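# Push cart through self-closing door into yellow bay

## Task

Move the utility cart from this room through the self-closing door into the other room and leave it parked in the yellow bay so that all four of its wheels lie inside the taped outline, with none touching the tape. The case of copy paper has to finish in the cart's top tray without any part of it overhanging the tray's edges. The door must have swung shut before the scene is ended. Either robot or both may be used, but any robot that topples or is left leaning means failure.

## Robot and tools

Robots: r1 and r2, two identical Hello Robot Stretch 4 units. Each has an omni-wheel base, a lift sliding on a mast, a forward-reaching telescoping arm, and a wrist (yaw, pitch, roll) ending in a gripper. A robot stands about 1.6 m tall; its base rim is within 0.23 m of the base origin. Each reports everything in its own frames, so only images, lidar_m and wrist_depth_mm reveal where the two robots stand relative to each other.

Frames: the base frame sits on the floor under the base centre, x ahead, y to the left, z up, in metres. hand_pose (a point between the open fingertips) is in this frame and may be slightly wrong. The odometry frame is the base frame as it was when the scene began; base_odometry counts wheel rotation only, so slip shows as travel. Heading is in rad, left positive, -3.142 to 3.142.

move: one call = one action. Keys r1 and r2 each carry that robot's own part; an omitted robot gets nothing new and keeps doing whatever it was doing. blocking must always be false (true or missing is refused); the call returns in about 0.5 s while motion continues. cameras is a list of camera names (r1_head_camera, r1_head_left_camera, r1_head_right_camera, r1_wrist_camera, same for r2, or all); omitted or null means all, [] means none, an unknown name invalidates the call.
- base: an offset from where the base last reported itself, never a pose. translate_m: metres straight ahead (negative backward), -2 to 2. strafe_m: metres sideways, left positive, -2 to 2. rotate_rad: in-place turn, counter-clockwise positive, -3.2 to 3.2. Only translate_m and strafe_m may be combined (straight diagonal line, no turning).
- joints: absolute targets by name. lift_m 0 to 1.2 m; arm_m 0 to 0.55 m extension; wrist_yaw_rad -1.134 to 4.276 (0 ahead, left positive, 3.14 folded back); wrist_pitch_rad -1.117 to 4.259 (0 level, 1.57 pointing down); wrist_roll_rad -1.117 to 4.259 (clockwise from behind positive); gripper_m -0.038 to 0.141 m fingertip gap (below 0 the fingers squeeze each other). Targets past a range are clipped and reported; other out-of-range values are refused.
- pace: slow, default, fast or max (base tops 0.1/0.3/0.4/0.6 m/s and 1/2/3/4 rad/s). A raised lift (above 0.2 m) lowers base speed caps. speeds: per-joint top speed instead of pace (not for gripper_m).
- contact_limits: 0 (lightest) to 1 for arm_m, lift_m, translate_m, strafe_m, rotate_rad, given only next to that same command; default 0.5. A base limit persists until the next action naming base. Even at 0 the arm needs roughly 15 to 40 N to stop.
- end_of_arm: "enable_torque" alone, to revive wrist or gripper motors that cut out.
A new move overrides only the targets it names for the robots it names. Any action is cut off at 14 s (time_out).

wait: seconds 0 to 10, plus cameras; returns full state and images, and ends early when a commanded robot comes to rest. wait(0) shows the "earlier move" line. stop: no arguments; brakes every running motion on both robots and re-holds slack wheels; check its "stop:" line. zoom_image: camera plus region [x0, y0, x1, y1] in image pixels from the top-left, at most 504 by 504, on the latest image from that camera. finished_scene: scene (the current scene number) and check (what pictures and readings show for each condition, what they cannot show, how it could still fail). Call it twice in separate replies: the first only records the check, the second ends the scene irreversibly.

Result lines: "move" lists each robot sent motion with done or its worst status. "pictures" orders the images. "as last shown" marks a robot unnamed by the action whose state is repeated unchanged. base_status and joint_status: moving, done (for base, wheels turned the full amount even if slipping), off_target, contact_stop (that motion went slack), time_out (target dropped), limit_stop_at_own_body, limit_stop_at_tilt (lean over 6 degrees; lift, arm, wheels go slack), torque_fault. An uncommanded stop, a refused call, prevents later move, wait and finished_scene calls in the same reply from running. on_its_own reports what happened unbidden (held, slack, off). lidar_m: 12 ranges in metres, 30-degree sectors starting straight ahead and going counter-clockwise (4th left, 7th behind, 10th right); "-" means nothing seen or closer than 0.25 m; it misses glass and thin legs and sees the other robot. wrist_depth_mm: 7x7 grid of depths, 100 to 2000 mm, "-" unknown. base_tilt in degrees (forward, right) with up to about 3 degrees fixed bias. turned_by_wheels versus turned_by_imu disagreeing by over about 0.1 rad over a move means a hit or slip. motor_effort is percent of max with peak in brackets; servo_current in mA for wrist and gripper servos.

Gripping: command a gap smaller than the object; a rise in gripper servo_current confirms a squeeze, gripper_m and done do not.

Avoid: pressing one robot's base into the other (a hard press ends the scene in failure); shared loads driven unevenly (travel may differ about 3 cm per metre) which can topple a robot; driving, turning or stopping with over 1 kg in hand and arm_m above 0.2, especially fast; strong sustained pushes with the gripper high; gripper over the base with a low lift, and wrist poses that tilt up while rolled or yawed right (self-collision, torque faults). Do not drop or slam things or let go of moving parts. Loose items may get nudged occasionally. The simulation keeps running while you deliberate, so moves continue between calls.

Each tool is called after "Request:" in YAML: its name, and indented under it one key for each argument.

## Session

Request:
move:
  blocking: false
  cameras: ["all"]

Scene clock: 0.00 s.
r1.base_odometry: x=+0.000 y=+0.000 heading=+0.000
r1.turned_by_wheels: +0.000
r1.turned_by_imu: +0.000
r1.base_tilt: forward=-1.6 right=+1.3
r1.lidar_m: 1.92 2.25 3.81 1.93 0.97 0.84 0.83 0.93 0.77 0.76 0.93 1.59
r1.base_status: not commanded
r1.joint_positions: lift_m=+0.127 arm_m=+0.000 wrist_yaw_rad=+3.089 wrist_pitch_rad=+0.002 wrist_roll_rad=+0.000 gripper_m=+0.056
r1.joint_status: not commanded
r1.measured_speeds: translate_m=+0.000 strafe_m=+0.000 rotate_rad=+0.000 lift_m=+0.000 arm_m=+0.000 wrist_yaw_rad=+0.000 wrist_pitch_rad=+0.000 wrist_roll_rad=+0.000
r1.motor_effort: lift_m=+20 arm_m=-4 wheel_0=+0 wheel_1=+2 wheel_2=+1
r1.servo_current: wrist_yaw_rad=46 wrist_pitch_rad=39 wrist_roll_rad=52 gripper_m=33
r1.hand_pose: x=-0.1125 y=+0.1024 z=+0.3046 quat_wxyz=(+0.026, -0.001, +0.000, +1.000) (m; r1's base frame)
r1.wrist_depth_mm: 137 138 - - - - - / 113 139 - - - - - / 117 140 229 - - - - / 137 160 - - - - - / - - - - - - - / - - 190 - 189 - - / 842 759 750 166 741 127 768
r2.base_odometry: x=+0.000 y=+0.000 heading=+0.000
r2.turned_by_wheels: +0.000
r2.turned_by_imu: +0.000
r2.base_tilt: forward=-0.7 right=+0.0
r2.lidar_m: 2.02 1.45 1.40 1.49 2.01 2.22 2.34 3.17 1.60 3.62 2.59 2.46
r2.base_status: not commanded
r2.joint_positions: lift_m=+0.295 arm_m=+0.000 wrist_yaw_rad=+3.133 wrist_pitch_rad=+0.001 wrist_roll_rad=+0.000 gripper_m=+0.056
r2.joint_status: not commanded
r2.measured_speeds: translate_m=+0.000 strafe_m=+0.000 rotate_rad=+0.000 lift_m=+0.000 arm_m=+0.000 wrist_yaw_rad=+0.000 wrist_pitch_rad=+0.000 wrist_roll_rad=+0.000
r2.motor_effort: lift_m=+18 arm_m=-4 wheel_0=+1 wheel_1=+0 wheel_2=+0
r2.servo_current: wrist_yaw_rad=39 wrist_pitch_rad=33 wrist_roll_rad=46 gripper_m=46
r2.hand_pose: x=-0.1167 y=+0.0898 z=+0.4727 quat_wxyz=(+0.004, -0.001, +0.000, +1.000) (m; r2's base frame)
r2.wrist_depth_mm: - 140 - - - - - / - 125 148 - - - - / - 129 191 - - - - / 144 143 267 - - - - / 228 - - - - - - / 225 1576 196 1576 189 1618 1464 / 237 991 1160 - - 1025 1060
pictures: r1_head_camera, r1_head_left_camera, r1_head_right_camera, r1_wrist_camera, r2_head_camera, r2_head_left_camera, r2_head_right_camera, r2_wrist_camera
Images, in order (width x height): r1_head_camera 420x560, r1_head_left_camera 420x672, r1_head_right_camera 420x672, r1_wrist_camera 616x392, r2_head_camera 420x560, r2_head_left_camera 420x672, r2_head_right_camera 420x672, r2_wrist_camera 616x392.

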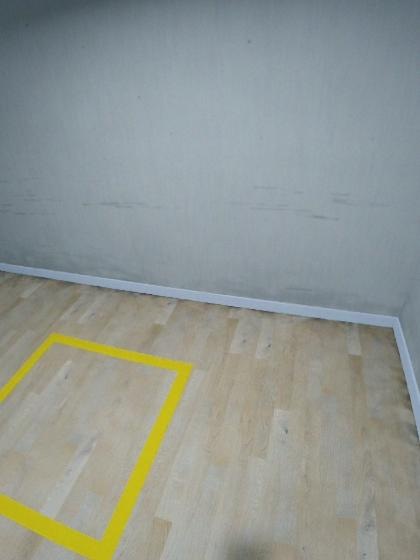

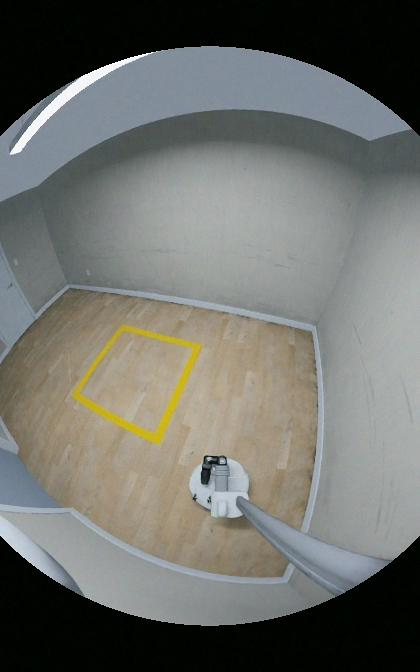

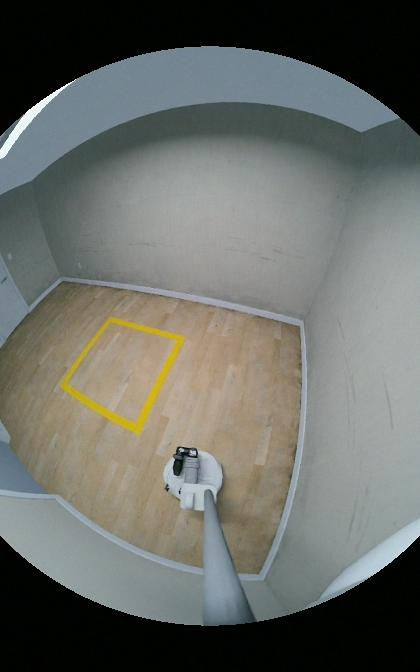

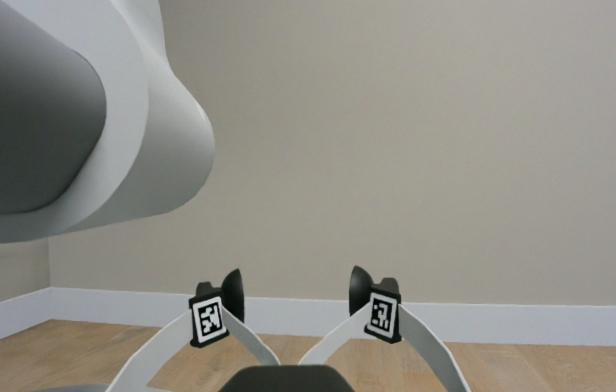

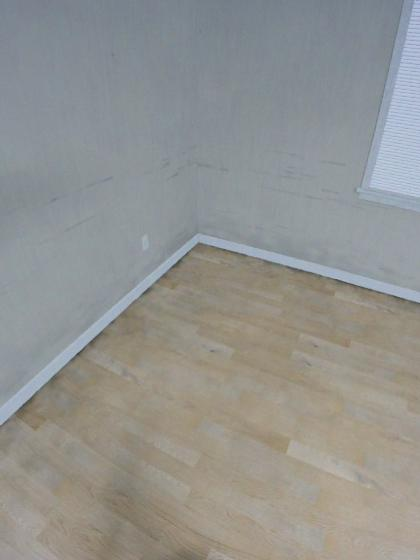

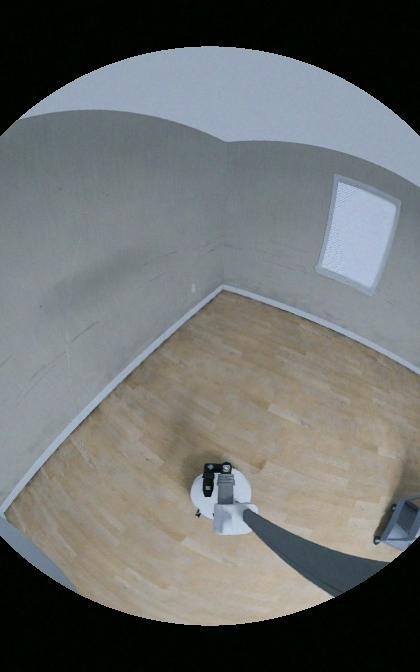

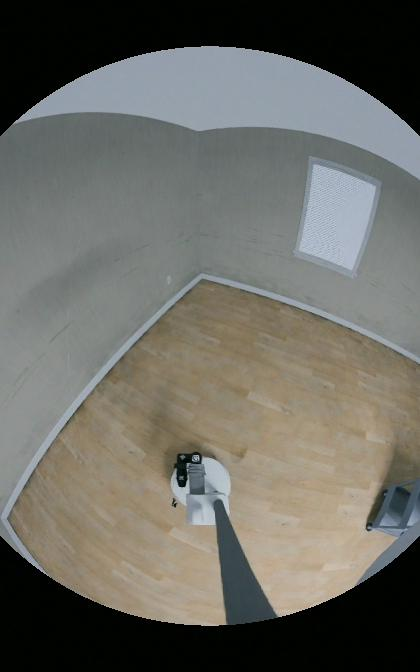

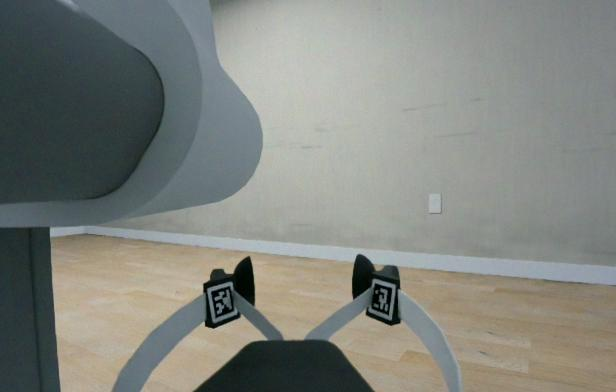

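Request:
move:
  blocking: false
  r1: {"base": {"rotate_rad": 0.9}}
  r2: {"base": {"rotate_rad": -1.5}}
  cameras: []

Request:
wait:
  seconds: 2
  cameras: ["r1_head_camera", "r1_head_left_camera", "r2_head_camera", "r2_head_left_camera", "r2_head_right_camera"]

Scene clock: 4.27 s.
move: r1 moving; r2 moving
r1.base_odometry: x=+0.000 y=+0.000 heading=+0.252
r1.turned_by_wheels: +0.252
r1.turned_by_imu: +0.252
r1.base_tilt: forward=-1.6 right=+1.2
r1.lidar_m: 1.98 2.71 3.66 1.25 0.89 0.80 0.87 0.80 0.77 0.82 1.11 1.92
r1.base_status: rotate_rad moving
r1.joint_positions: lift_m=+0.127 arm_m=+0.000 wrist_yaw_rad=+3.089 wrist_pitch_rad=+0.002 wrist_roll_rad=+0.000 gripper_m=+0.056
r1.joint_status: not commanded
r1.measured_speeds: translate_m=-0.001 strafe_m=-0.001 rotate_rad=+0.980 lift_m=+0.000 arm_m=+0.000 wrist_yaw_rad=+0.000 wrist_pitch_rad=+0.000 wrist_roll_rad=+0.000
r1.motor_effort: lift_m=+20(20) arm_m=-4(4) wheel_0=-7(9) wheel_1=-7(8) wheel_2=-7(7)
r1.servo_current: wrist_yaw_rad=65(65) wrist_pitch_rad=46(52) wrist_roll_rad=52(65) gripper_m=39(46)
r1.hand_pose: x=-0.1125 y=+0.1024 z=+0.3046 quat_wxyz=(+0.026, -0.001, +0.000, +1.000) (m; r1's base frame)
r1.wrist_depth_mm: 136 138 - - - - - / 113 139 - - - - - / 118 140 229 - - - - / 137 161 - - - - - / - - - - - - - / - 1060 190 - 189 - - / 778 759 750 167 750 128 732
r2.base_odometry: x=+0.000 y=+0.000 heading=-0.252
r2.turned_by_wheels: -0.252
r2.turned_by_imu: -0.244
r2.base_tilt: forward=-0.6 right=+0.1
r2.lidar_m: 2.52 1.62 1.40 1.40 1.67 2.23 2.24 2.64 1.59 1.63 2.93 2.49
r2.base_status: rotate_rad moving
r2.joint_positions: lift_m=+0.295 arm_m=+0.000 wrist_yaw_rad=+3.133 wrist_pitch_rad=+0.001 wrist_roll_rad=+0.000 gripper_m=+0.056
r2.joint_status: not commanded
r2.measured_speeds: translate_m=+0.000 strafe_m=+0.000 rotate_rad=-0.974 lift_m=+0.000 arm_m=+0.000 wrist_yaw_rad=+0.000 wrist_pitch_rad=+0.000 wrist_roll_rad=+0.000
r2.motor_effort: lift_m=+18(18) arm_m=-4(4) wheel_0=+8(12) wheel_1=+10(10) wheel_2=+11(11)
r2.servo_current: wrist_yaw_rad=39(46) wrist_pitch_rad=39(46) wrist_roll_rad=39(52) gripper_m=52(52)
r2.hand_pose: x=-0.1167 y=+0.0898 z=+0.4727 quat_wxyz=(+0.004, -0.001, +0.000, +1.000) (m; r2's base frame)
r2.wrist_depth_mm: - 141 - - - - - / - 126 148 - - - - / - 129 191 - - - - / 144 143 267 - - - - / 228 - - - - - - / 226 1576 196 1576 189 1661 1464 / 237 1008 1138 - - 1060 1078
pictures: none
No camera images: "cameras" was empty.

Scene clock: 5.40 s.
earlier move: r1 done; r2 moving
r1.base_odometry: x=+0.000 y=+0.000 heading=+0.900
r1.turned_by_wheels: +0.648
r1.turned_by_imu: +0.652
r1.base_tilt: forward=-1.6 right=+1.3
r1.lidar_m: 3.08 2.46 1.12 0.86 0.83 0.91 0.79 0.77 0.84 1.23 1.92 2.06
r1.base_status: done
r1.joint_positions: lift_m=+0.127 arm_m=+0.000 wrist_yaw_rad=+3.089 wrist_pitch_rad=+0.002 wrist_roll_rad=+0.000 gripper_m=+0.056
r1.joint_status: not commanded
r1.measured_speeds: translate_m=+0.000 strafe_m=+0.000 rotate_rad=+0.000 lift_m=+0.000 arm_m=+0.000 wrist_yaw_rad=+0.000 wrist_pitch_rad=+0.000 wrist_roll_rad=+0.000
r1.motor_effort: lift_m=+20(20) arm_m=-4(4) wheel_0=-1(9) wheel_1=-1(8) wheel_2=+0(8)
r1.servo_current: wrist_yaw_rad=46(65) wrist_pitch_rad=46(52) wrist_roll_rad=39(65) gripper_m=46(52)
r1.hand_pose: x=-0.1125 y=+0.1024 z=+0.3046 quat_wxyz=(+0.026, -0.001, +0.000, +1.000) (m; r1's base frame)
r1.wrist_depth_mm: 136 139 - - - - - / 113 139 - - - - - / 117 139 229 - - - - / 137 162 - - - - - / - - - - - - - / - - 189 991 191 - - / - 159 750 167 741 128 -
r2.base_odometry: x=+0.000 y=+0.000 heading=-1.490
r2.turned_by_wheels: -1.239
r2.turned_by_imu: -1.206
r2.base_tilt: forward=-0.7 right=+0.1
r2.lidar_m: 3.29 2.54 2.49 1.85 1.43 1.40 1.50 2.25 2.23 2.39 3.53 1.61
r2.base_status: rotate_rad moving
r2.joint_positions: lift_m=+0.295 arm_m=+0.000 wrist_yaw_rad=+3.133 wrist_pitch_rad=+0.001 wrist_roll_rad=+0.000 gripper_m=+0.056
r2.joint_status: not commanded
r2.measured_speeds: translate_m=+0.000 strafe_m=+0.001 rotate_rad=-0.228 lift_m=+0.000 arm_m=+0.000 wrist_yaw_rad=+0.000 wrist_pitch_rad=+0.000 wrist_roll_rad=+0.000
r2.motor_effort: lift_m=+18(18) arm_m=-4(4) wheel_0=+2(12) wheel_1=+3(12) wheel_2=+4(11)
r2.servo_current: wrist_yaw_rad=46(52) wrist_pitch_rad=39(46) wrist_roll_rad=52(59) gripper_m=46(52)
r2.hand_pose: x=-0.1167 y=+0.0898 z=+0.4727 quat_wxyz=(+0.004, -0.001, +0.000, +1.000) (m; r2's base frame)
r2.wrist_depth_mm: - 141 266 - - - - / - 127 141 - - - - / - 130 183 - - - - / 144 143 270 - - - - / 229 - - - - - - / 228 1576 196 1464 190 - - / 225 1008 1160 - - 1042 991
wait: 1.13 of 2 s (r1 has come to rest)
pictures: r1_head_camera, r1_head_left_camera, r2_head_camera, r2_head_left_camera, r2_head_right_camera
Images, in order (width x height): r1_head_camera 420x560, r1_head_left_camera 420x672, r2_head_camera 420x560, r2_head_left_camera 420x672, r2_head_right_camera 420x672.

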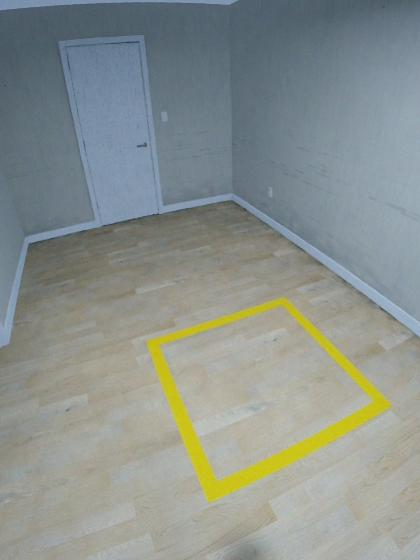

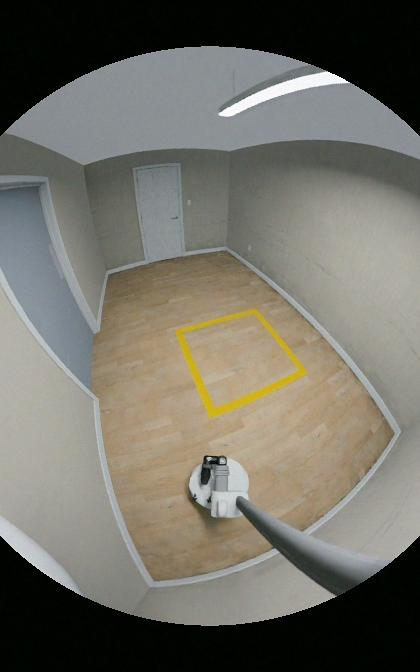

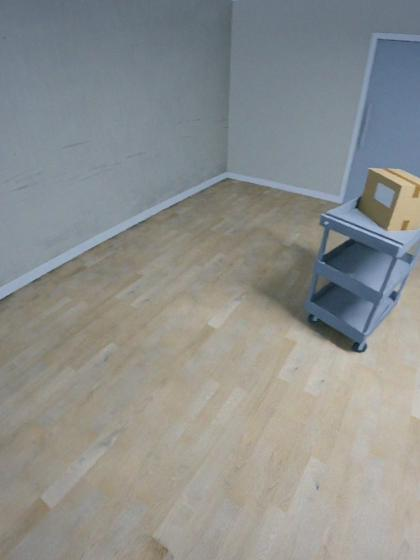

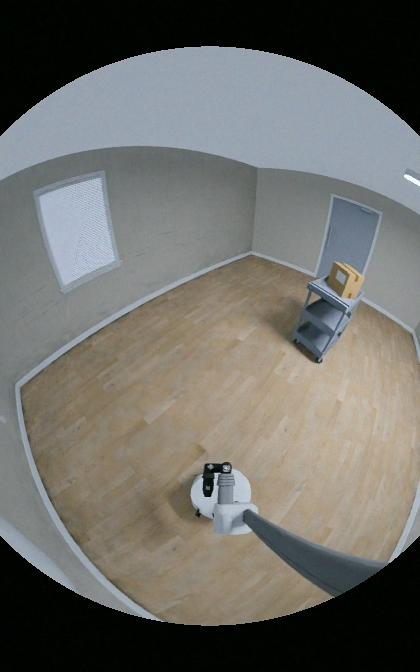

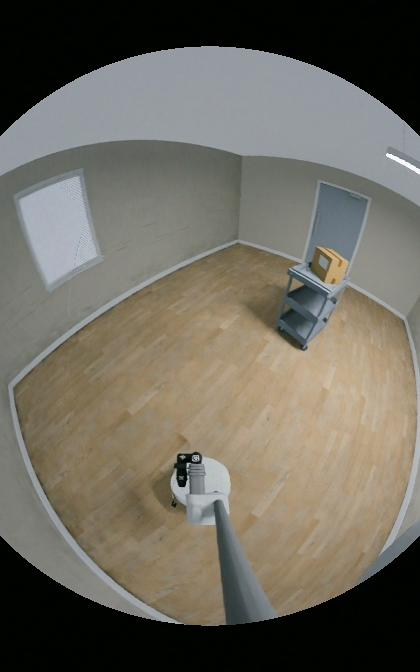

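Request:
zoom_image:
  camera: "r1_head_left_camera"
  region: [0, 150, 140, 450]

Request:
zoom_image:
  camera: "r2_head_camera"
  region: [280, 20, 420, 370]

Request:
zoom_image:
  camera: "r2_head_right_camera"
  region: [240, 150, 420, 370]

Request:
zoom_image:
  camera: "r2_head_left_camera"
  region: [250, 160, 420, 380]

Scaled by 1.680 from the camera's 420x672 image, which has a finer 600x960 frame.

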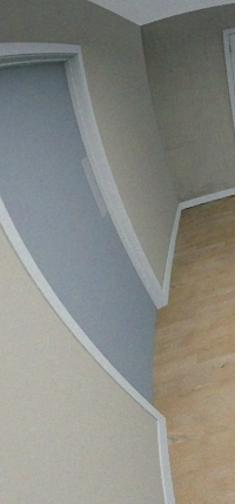

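Scaled by 1.440 from the camera's 420x560 image, which has a finer 1200x1600 frame.

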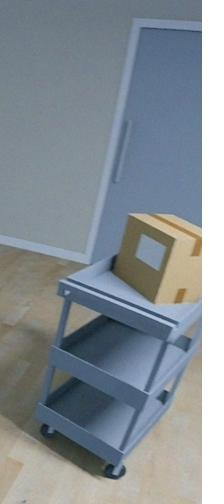

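Scaled by 2.291 from the camera's 420x672 image, which has a finer 600x960 frame.

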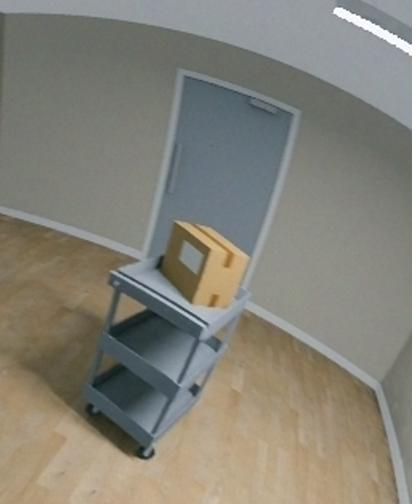

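Scaled by 2.291 from the camera's 420x672 image, which has a finer 600x960 frame.

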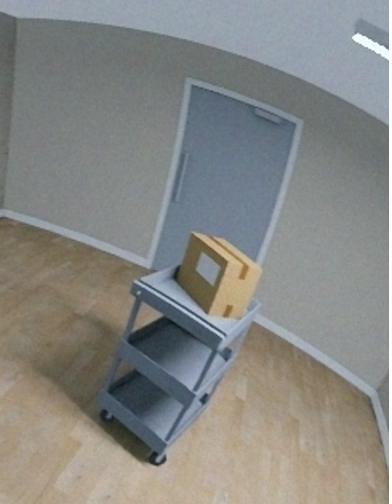

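Request:
move:
  blocking: false
  r1: {"base": {"rotate_rad": 0.9}}
  r2: {"base": {"rotate_rad": -0.55}}
  cameras: []

Request:
wait:
  seconds: 2
  cameras: []

Request:
wait:
  seconds: 1
  cameras: ["r1_head_camera", "r1_head_left_camera", "r2_head_camera", "r2_head_left_camera", "r2_head_right_camera"]

Scene clock: 65.90 s.
earlier move: r2 done
move: r1 moving; r2 moving
r1.base_odometry: x=+0.000 y=+0.000 heading=+1.152
r1.turned_by_wheels: +0.252
r1.turned_by_imu: +0.253
r1.base_tilt: forward=-1.6 right=+1.3
r1.lidar_m: 3.92 1.67 0.93 0.83 0.87 0.86 0.75 0.77 0.97 1.91 1.92 2.37
r1.base_status: rotate_rad moving
r1.joint_positions: lift_m=+0.127 arm_m=+0.000 wrist_yaw_rad=+3.089 wrist_pitch_rad=+0.002 wrist_roll_rad=+0.000 gripper_m=+0.056
r1.joint_status: not commanded
r1.measured_speeds: translate_m=-0.001 strafe_m=-0.001 rotate_rad=+0.981 lift_m=+0.000 arm_m=+0.000 wrist_yaw_rad=+0.000 wrist_pitch_rad=+0.000 wrist_roll_rad=+0.000
r1.motor_effort: lift_m=+20(20) arm_m=-4(4) wheel_0=-8(9) wheel_1=-5(8) wheel_2=-5(7)
r1.servo_current: wrist_yaw_rad=39(59) wrist_pitch_rad=39(52) wrist_roll_rad=46(65) gripper_m=39(46)
r1.hand_pose: x=-0.1125 y=+0.1024 z=+0.3046 quat_wxyz=(+0.026, -0.001, +0.000, +1.000) (m; r1's base frame)
r1.wrist_depth_mm: 136 138 - - - - - / 113 139 - - - - - / 118 140 228 - - - - / 137 162 - - - - - / - - - - - - - / - - 190 - 189 976 - / 778 159 768 167 750 768 768
r2.base_odometry: x=+0.000 y=+0.000 heading=-1.752
r2.turned_by_wheels: -0.261
r2.turned_by_imu: -0.253
r2.base_tilt: forward=-0.7 right=+0.1
r2.lidar_m: 1.70 2.76 2.49 2.48 1.57 1.41 1.43 1.75 2.22 2.25 2.78 1.62
r2.base_status: rotate_rad moving
r2.joint_positions: lift_m=+0.295 arm_m=+0.000 wrist_yaw_rad=+3.133 wrist_pitch_rad=+0.001 wrist_roll_rad=+0.000 gripper_m=+0.056
r2.joint_status: not commanded
r2.measured_speeds: translate_m=+0.000 strafe_m=+0.000 rotate_rad=-0.976 lift_m=+0.000 arm_m=+0.000 wrist_yaw_rad=+0.000 wrist_pitch_rad=+0.000 wrist_roll_rad=+0.000
r2.motor_effort: lift_m=+18(18) arm_m=-4(4) wheel_0=+13(13) wheel_1=+9(10) wheel_2=+9(11)
r2.servo_current: wrist_yaw_rad=46(59) wrist_pitch_rad=39(46) wrist_roll_rad=52(52) gripper_m=39(52)
r2.hand_pose: x=-0.1167 y=+0.0898 z=+0.4727 quat_wxyz=(+0.004, -0.001, +0.000, +1.000) (m; r2's base frame)
r2.wrist_depth_mm: - 141 - - - - - / - 127 142 - - - - / - 130 184 - - - - / 144 143 214 - - - - / 229 - - - - - - / 228 1537 194 1308 190 - - / 225 1008 1138 - - 1042 1042
pictures: none
No camera images: "cameras" was empty.

Scene clock: 66.73 s.
earlier move: r1 moving; r2 done
r1.base_odometry: x=+0.000 y=+0.000 heading=+1.800
r1.turned_by_wheels: +0.647
r1.turned_by_imu: +0.651
r1.base_tilt: forward=-1.6 right=+1.3
r1.lidar_m: 1.31 0.90 0.82 0.88 0.82 0.75 0.79 1.09 1.96 2.01 2.60 3.92
r1.base_status: rotate_rad moving
r1.joint_positions: lift_m=+0.127 arm_m=+0.000 wrist_yaw_rad=+3.089 wrist_pitch_rad=+0.002 wrist_roll_rad=+0.000 gripper_m=+0.056
r1.joint_status: not commanded
r1.measured_speeds: translate_m=+0.000 strafe_m=-0.001 rotate_rad=+0.045 lift_m=+0.000 arm_m=+0.000 wrist_yaw_rad=+0.000 wrist_pitch_rad=+0.000 wrist_roll_rad=+0.000
r1.motor_effort: lift_m=+20(20) arm_m=-4(4) wheel_0=-2(9) wheel_1=-3(8) wheel_2=+0(7)
r1.servo_current: wrist_yaw_rad=46(65) wrist_pitch_rad=46(52) wrist_roll_rad=59(65) gripper_m=39(46)
r1.hand_pose: x=-0.1125 y=+0.1024 z=+0.3046 quat_wxyz=(+0.026, -0.001, +0.000, +1.000) (m; r1's base frame)
r1.wrist_depth_mm: 136 138 - - - - - / 113 139 - - - - - / 118 140 229 - - - - / 137 162 - - - - - / - - - - - - - / 1078 1078 189 - 189 - - / 842 750 759 156 750 - -
r2.base_odometry: x=+0.000 y=+0.000 heading=-2.048
r2.turned_by_wheels: -0.297
r2.turned_by_imu: -0.289
r2.base_tilt: forward=-0.7 right=+0.1
r2.lidar_m: 1.61 3.39 2.56 2.49 1.91 1.47 1.40 1.52 2.15 2.23 2.37 3.40
r2.base_status: done
r2.joint_positions: lift_m=+0.295 arm_m=+0.000 wrist_yaw_rad=+3.133 wrist_pitch_rad=+0.001 wrist_roll_rad=+0.000 gripper_m=+0.056
r2.joint_status: not commanded
r2.measured_speeds: translate_m=+0.000 strafe_m=+0.000 rotate_rad=+0.000 lift_m=+0.000 arm_m=+0.000 wrist_yaw_rad=+0.000 wrist_pitch_rad=+0.000 wrist_roll_rad=+0.000
r2.motor_effort: lift_m=+18(18) arm_m=-4(4) wheel_0=+5(13) wheel_1=+3(10) wheel_2=+5(11)
r2.servo_current: wrist_yaw_rad=52(59) wrist_pitch_rad=39(46) wrist_roll_rad=52(59) gripper_m=46(52)
r2.hand_pose: x=-0.1167 y=+0.0898 z=+0.4727 quat_wxyz=(+0.004, -0.001, +0.000, +1.000) (m; r2's base frame)
r2.wrist_depth_mm: - 141 - - - - - / - 126 141 - - - - / - 130 183 - - - - / 144 143 215 - - - - / 220 - - - - - - / 227 1430 192 169 190 - 1308 / 226 1008 1138 - - 1025 1060
wait: 0.83 of 2 s (r2 has come to rest)
pictures: none
No camera images: "cameras" was empty.

Scene clock: 67.03 s.
earlier move: r1 done
r1.base_odometry: x=+0.000 y=+0.000 heading=+1.800
r1.turned_by_wheels: +0.000
r1.turned_by_imu: +0.000
r1.base_tilt: forward=-1.6 right=+1.3
r1.lidar_m: 1.32 0.90 0.84 0.87 0.81 0.77 0.80 1.06 1.93 2.00 2.63 3.89
r1.base_status: done
r1.joint_positions: lift_m=+0.127 arm_m=+0.000 wrist_yaw_rad=+3.089 wrist_pitch_rad=+0.002 wrist_roll_rad=+0.000 gripper_m=+0.056
r1.joint_status: not commanded
r1.measured_speeds: translate_m=+0.000 strafe_m=+0.000 rotate_rad=+0.000 lift_m=+0.000 arm_m=+0.000 wrist_yaw_rad=+0.000 wrist_pitch_rad=+0.000 wrist_roll_rad=+0.000
r1.motor_effort: lift_m=+20(20) arm_m=-4(4) wheel_0=-2(9) wheel_1=-2(8) wheel_2=+0(7)
r1.servo_current: wrist_yaw_rad=46(65) wrist_pitch_rad=39(52) wrist_roll_rad=46(65) gripper_m=39(46)
r1.hand_pose: x=-0.1125 y=+0.1024 z=+0.3046 quat_wxyz=(+0.026, -0.001, +0.000, +1.000) (m; r1's base frame)
r1.wrist_depth_mm: 136 139 - - - - - / 113 139 - - - - - / 117 140 229 - - - - / 137 162 - - - - - / - - - - - - - / 1078 1098 190 - 188 - - / 842 759 750 155 741 - -
r2.base_odometry: x=+0.000 y=+0.000 heading=-2.048
r2.turned_by_wheels: +0.000
r2.turned_by_imu: +0.000
r2.base_tilt: forward=-0.7 right=+0.1
r2.lidar_m: 1.60 3.38 2.55 2.49 1.92 1.46 1.40 1.49 2.14 2.23 2.38 3.40
r2.base_status: done
r2.joint_positions: lift_m=+0.295 arm_m=+0.000 wrist_yaw_rad=+3.133 wrist_pitch_rad=+0.001 wrist_roll_rad=+0.000 gripper_m=+0.056
r2.joint_status: not commanded
r2.measured_speeds: translate_m=+0.000 strafe_m=+0.000 rotate_rad=+0.000 lift_m=+0.000 arm_m=+0.000 wrist_yaw_rad=+0.000 wrist_pitch_rad=+0.000 wrist_roll_rad=+0.000
r2.motor_effort: lift_m=+18(18) arm_m=-4(4) wheel_0=+5(13) wheel_1=+3(10) wheel_2=+5(11)
r2.servo_current: wrist_yaw_rad=33(59) wrist_pitch_rad=46(46) wrist_roll_rad=46(59) gripper_m=46(52)
r2.hand_pose: x=-0.1167 y=+0.0898 z=+0.4727 quat_wxyz=(+0.004, -0.001, +0.000, +1.000) (m; r2's base frame)
r2.wrist_depth_mm: - 141 - - - - - / - 126 142 - - - - / - 130 183 - - - - / 144 143 214 - - - - / 220 - - - - - - / 227 1464 192 169 190 - 1336 / 225 1008 1138 - - 1042 1060
wait: 0.30 of 1 s (r1 has come to rest)
pictures: r1_head_camera, r1_head_left_camera, r2_head_camera, r2_head_left_camera, r2_head_right_camera
Images, in order (width x height): r1_head_camera 420x560, r1_head_left_camera 420x672, r2_head_camera 420x560, r2_head_left_camera 420x672, r2_head_right_camera 420x672.

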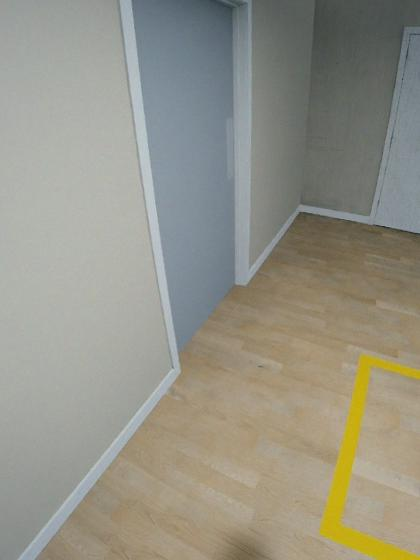

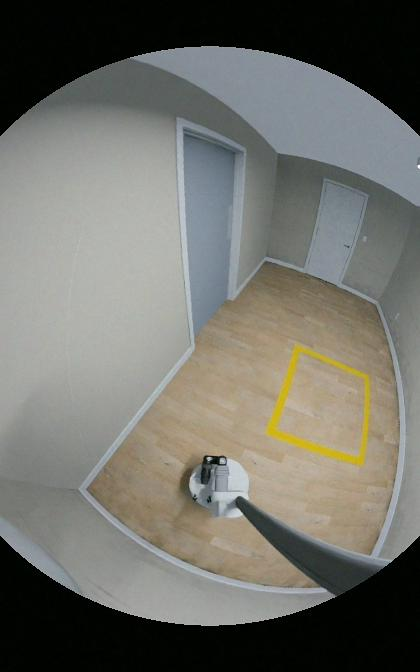

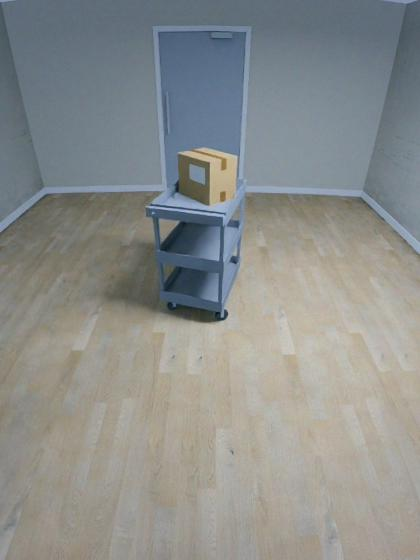

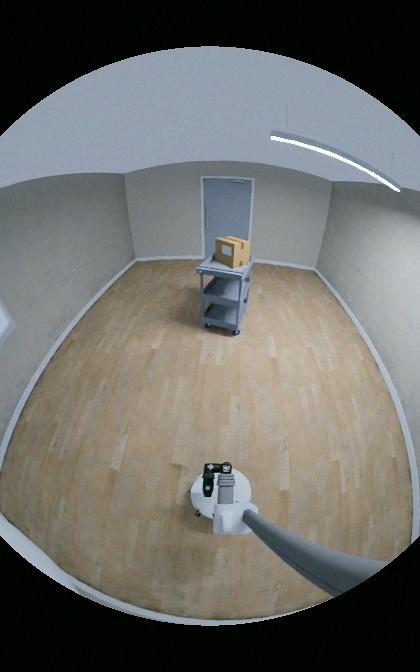

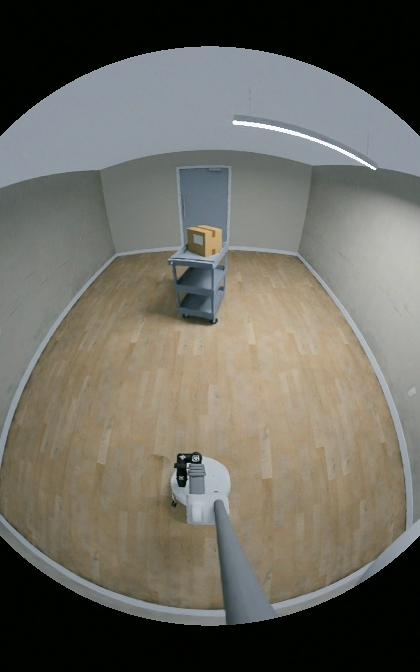

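Request:
zoom_image:
  camera: "r2_head_camera"
  region: [130, 10, 270, 200]

Request:
zoom_image:
  camera: "r2_head_camera"
  region: [130, 130, 270, 340]

Request:
zoom_image:
  camera: "r1_head_camera"
  region: [100, 0, 320, 300]

Scaled by 2.653 from the camera's 420x560 image, which has a finer 1200x1600 frame.

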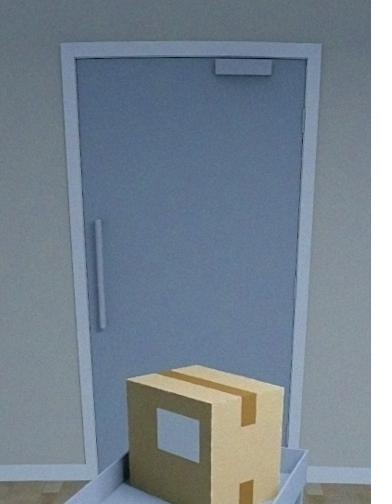

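Scaled by 2.400 from the camera's 420x560 image, which has a finer 1200x1600 frame.

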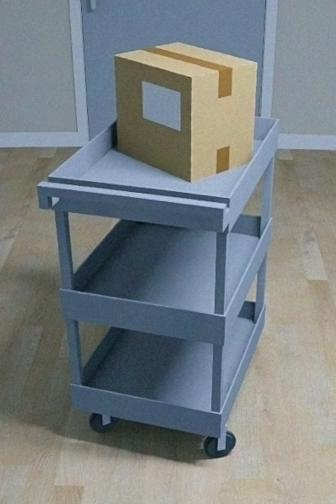

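Scaled by 1.680 from the camera's 420x560 image, which has a finer 600x800 frame.

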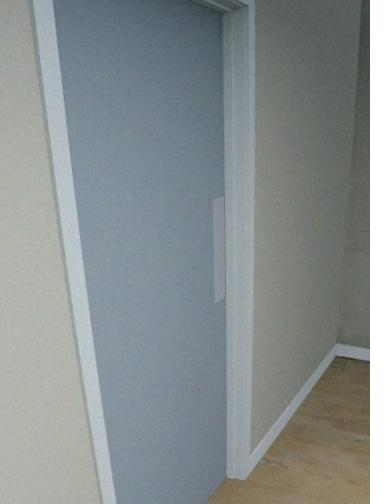

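Request:
move:
  blocking: false
  r1: {"base": {"rotate_rad": 1.1}, "pace": "fast"}
  r2: {"base": {"translate_m": 1.2, "strafe_m": 1.05}, "pace": "max"}
  cameras: []

Request:
wait:
  seconds: 3
  cameras: []

Request:
wait:
  seconds: 3
  cameras: ["r1_head_camera", "r1_head_left_camera", "r2_head_camera", "r2_head_right_camera"]

Scene clock: 310.60 s.
move: r1 moving; r2 moving
r1.base_odometry: x=+0.000 y=+0.000 heading=+2.178
r1.turned_by_wheels: +0.379
r1.turned_by_imu: +0.379
r1.base_tilt: forward=-1.6 right=+1.2
r1.lidar_m: 0.95 0.83 0.85 0.87 0.78 0.77 0.94 1.80 1.95 2.35 3.92 1.71
r1.base_status: rotate_rad moving
r1.joint_positions: lift_m=+0.127 arm_m=+0.000 wrist_yaw_rad=+3.089 wrist_pitch_rad=+0.002 wrist_roll_rad=+0.000 gripper_m=+0.056
r1.joint_status: not commanded
r1.measured_speeds: translate_m=+0.000 strafe_m=+0.000 rotate_rad=+1.457 lift_m=+0.000 arm_m=+0.000 wrist_yaw_rad=+0.000 wrist_pitch_rad=+0.000 wrist_roll_rad=+0.000
r1.motor_effort: lift_m=+20(20) arm_m=-4(4) wheel_0=-8(10) wheel_1=-8(11) wheel_2=-8(9)
r1.servo_current: wrist_yaw_rad=65(65) wrist_pitch_rad=39(46) wrist_roll_rad=52(72) gripper_m=39(46)
r1.hand_pose: x=-0.1125 y=+0.1024 z=+0.3046 quat_wxyz=(+0.026, -0.001, +0.000, +1.000) (m; r1's base frame)
r1.wrist_depth_mm: 136 138 - - - - - / 113 139 - - - - - / 117 139 229 - - - - / 137 162 - - - - - / 1618 - - - - - - / 1205 1182 191 - 189 - - / 831 741 768 166 741 - -
r2.base_odometry: x=+0.015 y=-0.061 heading=-2.049
r2.turned_by_wheels: +0.000
r2.turned_by_imu: +0.000
r2.base_tilt: forward=-0.7 right=+0.1
r2.lidar_m: 1.57 3.32 2.51 2.44 1.99 1.50 1.46 1.54 2.18 2.27 2.42 3.46
r2.base_status: translate_m moving; strafe_m moving
r2.joint_positions: lift_m=+0.295 arm_m=+0.000 wrist_yaw_rad=+3.133 wrist_pitch_rad=+0.001 wrist_roll_rad=+0.000 gripper_m=+0.056
r2.joint_status: not commanded
r2.measured_speeds: translate_m=+0.182 strafe_m=+0.162 rotate_rad=-0.002 lift_m=+0.000 arm_m=+0.000 wrist_yaw_rad=+0.000 wrist_pitch_rad=+0.000 wrist_roll_rad=+0.000
r2.motor_effort: lift_m=+18(18) arm_m=-4(4) wheel_0=-6(8) wheel_1=+16(16) wheel_2=-14(14)
r2.servo_current: wrist_yaw_rad=46(59) wrist_pitch_rad=39(39) wrist_roll_rad=59(59) gripper_m=46(52)
r2.hand_pose: x=-0.1167 y=+0.0898 z=+0.4727 quat_wxyz=(+0.004, -0.001, +0.000, +1.000) (m; r2's base frame)
r2.wrist_depth_mm: - 141 - - - - - / - 123 145 - - - - / - 128 187 - - - - / 144 144 216 - - - - / 219 - - - - - - / 224 1397 193 169 190 1366 1336 / 223 991 1160 - - 1060 1060
pictures: none
No camera images: "cameras" was empty.

Scene clock: 311.60 s.
earlier move: r1 done; r2 moving
r1.base_odometry: x=+0.000 y=+0.000 heading=+2.899
r1.turned_by_wheels: +0.721
r1.turned_by_imu: +0.726
r1.base_tilt: forward=-1.6 right=+1.3
r1.lidar_m: 0.83 0.88 0.81 0.77 0.82 1.12 1.90 2.03 2.75 3.53 1.24 0.89
r1.base_status: done
r1.joint_positions: lift_m=+0.127 arm_m=+0.000 wrist_yaw_rad=+3.089 wrist_pitch_rad=+0.002 wrist_roll_rad=+0.000 gripper_m=+0.056
r1.joint_status: not commanded
r1.measured_speeds: translate_m=+0.000 strafe_m=+0.000 rotate_rad=+0.000 lift_m=+0.000 arm_m=+0.000 wrist_yaw_rad=+0.000 wrist_pitch_rad=+0.000 wrist_roll_rad=+0.000
r1.motor_effort: lift_m=+20(20) arm_m=-4(4) wheel_0=-4(10) wheel_1=-1(11) wheel_2=-1(9)
r1.servo_current: wrist_yaw_rad=46(65) wrist_pitch_rad=33(46) wrist_roll_rad=39(72) gripper_m=39(46)
r1.hand_pose: x=-0.1125 y=+0.1024 z=+0.3046 quat_wxyz=(+0.026, -0.001, +0.000, +1.000) (m; r1's base frame)
r1.wrist_depth_mm: 137 138 - - - - - / 113 139 - - - - - / 117 139 271 - - - - / 137 161 - - - - - / 1661 1983 - - - - - / 1160 1205 194 1205 191 1138 - / 842 750 759 167 750 778 778
r2.base_odometry: x=+0.128 y=-0.519 heading=-2.049
r2.turned_by_wheels: +0.000
r2.turned_by_imu: +0.001
r2.base_tilt: forward=-0.7 right=+0.1
r2.lidar_m: 1.30 2.91 2.19 2.10 2.27 1.84 1.79 1.90 2.70 2.57 2.73 1.29
r2.base_status: translate_m moving; strafe_m moving
r2.joint_positions: lift_m=+0.295 arm_m=+0.000 wrist_yaw_rad=+3.133 wrist_pitch_rad=+0.001 wrist_roll_rad=+0.000 gripper_m=+0.056
r2.joint_status: not commanded
r2.measured_speeds: translate_m=+0.430 strafe_m=+0.376 rotate_rad=-0.004 lift_m=+0.000 arm_m=+0.000 wrist_yaw_rad=+0.000 wrist_pitch_rad=+0.000 wrist_roll_rad=+0.000
r2.motor_effort: lift_m=+18(18) arm_m=-4(4) wheel_0=-6(10) wheel_1=+8(17) wheel_2=-10(15)
r2.servo_current: wrist_yaw_rad=46(59) wrist_pitch_rad=33(46) wrist_roll_rad=46(59) gripper_m=46(52)
r2.hand_pose: x=-0.1167 y=+0.0898 z=+0.4727 quat_wxyz=(+0.004, -0.001, +0.000, +1.000) (m; r2's base frame)
r2.wrist_depth_mm: - 141 - - - - - / - 124 147 - - - - / - 128 190 - - - - / 144 143 210 - - - - / 228 - - - - - - / 226 1576 196 1430 190 1499 1464 / 236 1008 1118 - - 1042 1060
wait: 1.00 of 3 s (r1 has come to rest)
pictures: none
No camera images: "cameras" was empty.

Scene clock: 314.30 s.
earlier move: r2 done
r1.base_odometry: x=+0.000 y=+0.000 heading=+2.899
r1.turned_by_wheels: +0.000
r1.turned_by_imu: +0.000
r1.base_tilt: forward=-1.6 right=+1.3
r1.lidar_m: 0.84 0.89 0.82 0.76 0.81 1.14 1.91 2.01 2.75 3.52 1.21 0.89
r1.base_status: done
r1.joint_positions: lift_m=+0.127 arm_m=+0.000 wrist_yaw_rad=+3.089 wrist_pitch_rad=+0.002 wrist_roll_rad=+0.000 gripper_m=+0.056
r1.joint_status: not commanded
r1.measured_speeds: translate_m=+0.000 strafe_m=+0.000 rotate_rad=+0.000 lift_m=+0.000 arm_m=+0.000 wrist_yaw_rad=+0.000 wrist_pitch_rad=+0.000 wrist_roll_rad=+0.000
r1.motor_effort: lift_m=+20(20) arm_m=-4(4) wheel_0=-3(10) wheel_1=-1(11) wheel_2=-1(9)
r1.servo_current: wrist_yaw_rad=52(78) wrist_pitch_rad=46(52) wrist_roll_rad=59(72) gripper_m=46(52)
r1.hand_pose: x=-0.1125 y=+0.1024 z=+0.3046 quat_wxyz=(+0.026, -0.001, +0.000, +1.000) (m; r1's base frame)
r1.wrist_depth_mm: 136 138 - - - - - / 113 139 - - - - - / 117 140 272 - - - - / 137 161 - - - - - / 1661 1983 - - - - - / 1182 1182 195 1182 190 1118 - / 854 759 759 167 741 768 788
r2.base_odometry: x=+0.380 y=-1.549 heading=-2.049
r2.turned_by_wheels: +0.000
r2.turned_by_imu: +0.001
r2.base_tilt: forward=-0.7 right=+0.1
r2.lidar_m: 3.26 1.90 1.45 1.38 1.45 2.15 2.56 2.70 3.40 3.33 0.94 1.24
r2.base_status: done
r2.joint_positions: lift_m=+0.295 arm_m=+0.000 wrist_yaw_rad=+3.133 wrist_pitch_rad=+0.001 wrist_roll_rad=+0.000 gripper_m=+0.056
r2.joint_status: not commanded
r2.measured_speeds: translate_m=+0.000 strafe_m=+0.000 rotate_rad=+0.000 lift_m=+0.000 arm_m=+0.000 wrist_yaw_rad=+0.000 wrist_pitch_rad=+0.000 wrist_roll_rad=+0.000
r2.motor_effort: lift_m=+18(18) arm_m=-4(4) wheel_0=-4(10) wheel_1=-1(17) wheel_2=-2(15)
r2.servo_current: wrist_yaw_rad=46(65) wrist_pitch_rad=39(46) wrist_roll_rad=46(59) gripper_m=46(52)
r2.hand_pose: x=-0.1167 y=+0.0898 z=+0.4727 quat_wxyz=(+0.004, -0.001, +0.000, +1.000) (m; r2's base frame)
r2.wrist_depth_mm: - 141 - - - - - / - 127 150 - - - - / - 129 183 - - - - / 144 143 271 - - - - / 229 - - - - - - / 228 1576 196 1537 190 1661 1464 / 227 1008 1138 - - 1042 1042
wait: 2.70 of 3 s (r2 has come to rest)
pictures: r1_head_camera, r1_head_left_camera, r2_head_camera, r2_head_right_camera
Images, in order (width x height): r1_head_camera 420x560, r1_head_left_camera 420x672, r2_head_camera 420x560, r2_head_right_camera 420x672.

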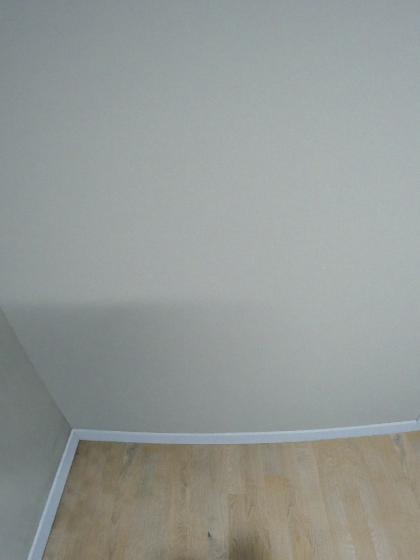

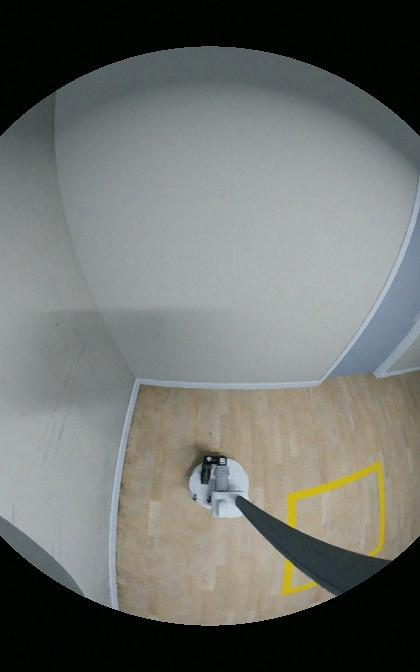

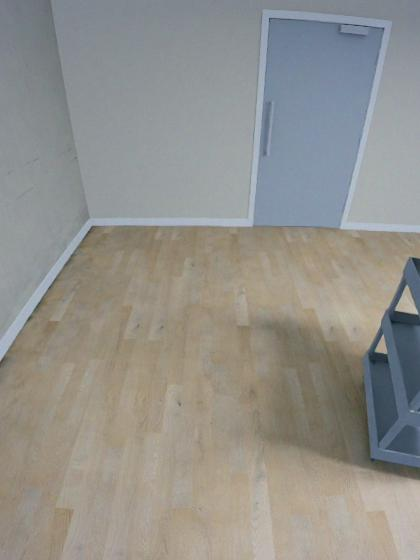

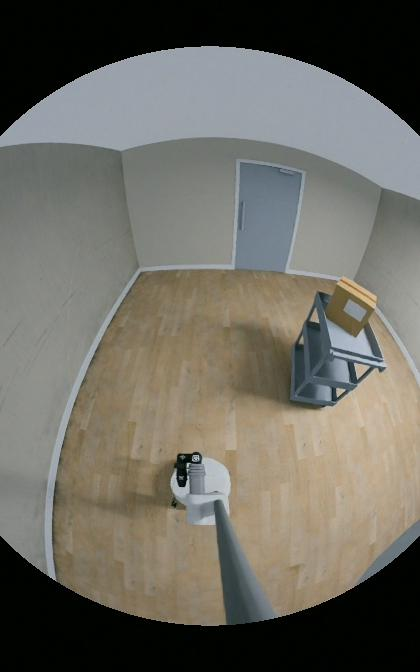

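Request:
zoom_image:
  camera: "r2_head_camera"
  region: [230, 0, 420, 250]

Request:
zoom_image:
  camera: "r2_head_right_camera"
  region: [270, 260, 400, 420]

Scaled by 2.016 from the camera's 420x560 image, which has a finer 1200x1600 frame.

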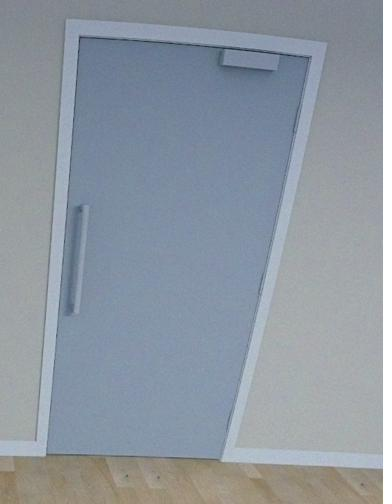

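Scaled by 3.150 from the camera's 420x672 image, which has a finer 600x960 frame.

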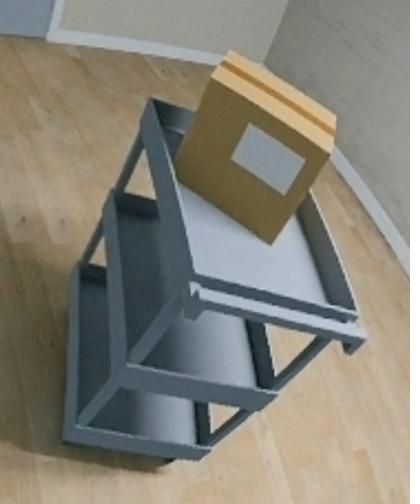

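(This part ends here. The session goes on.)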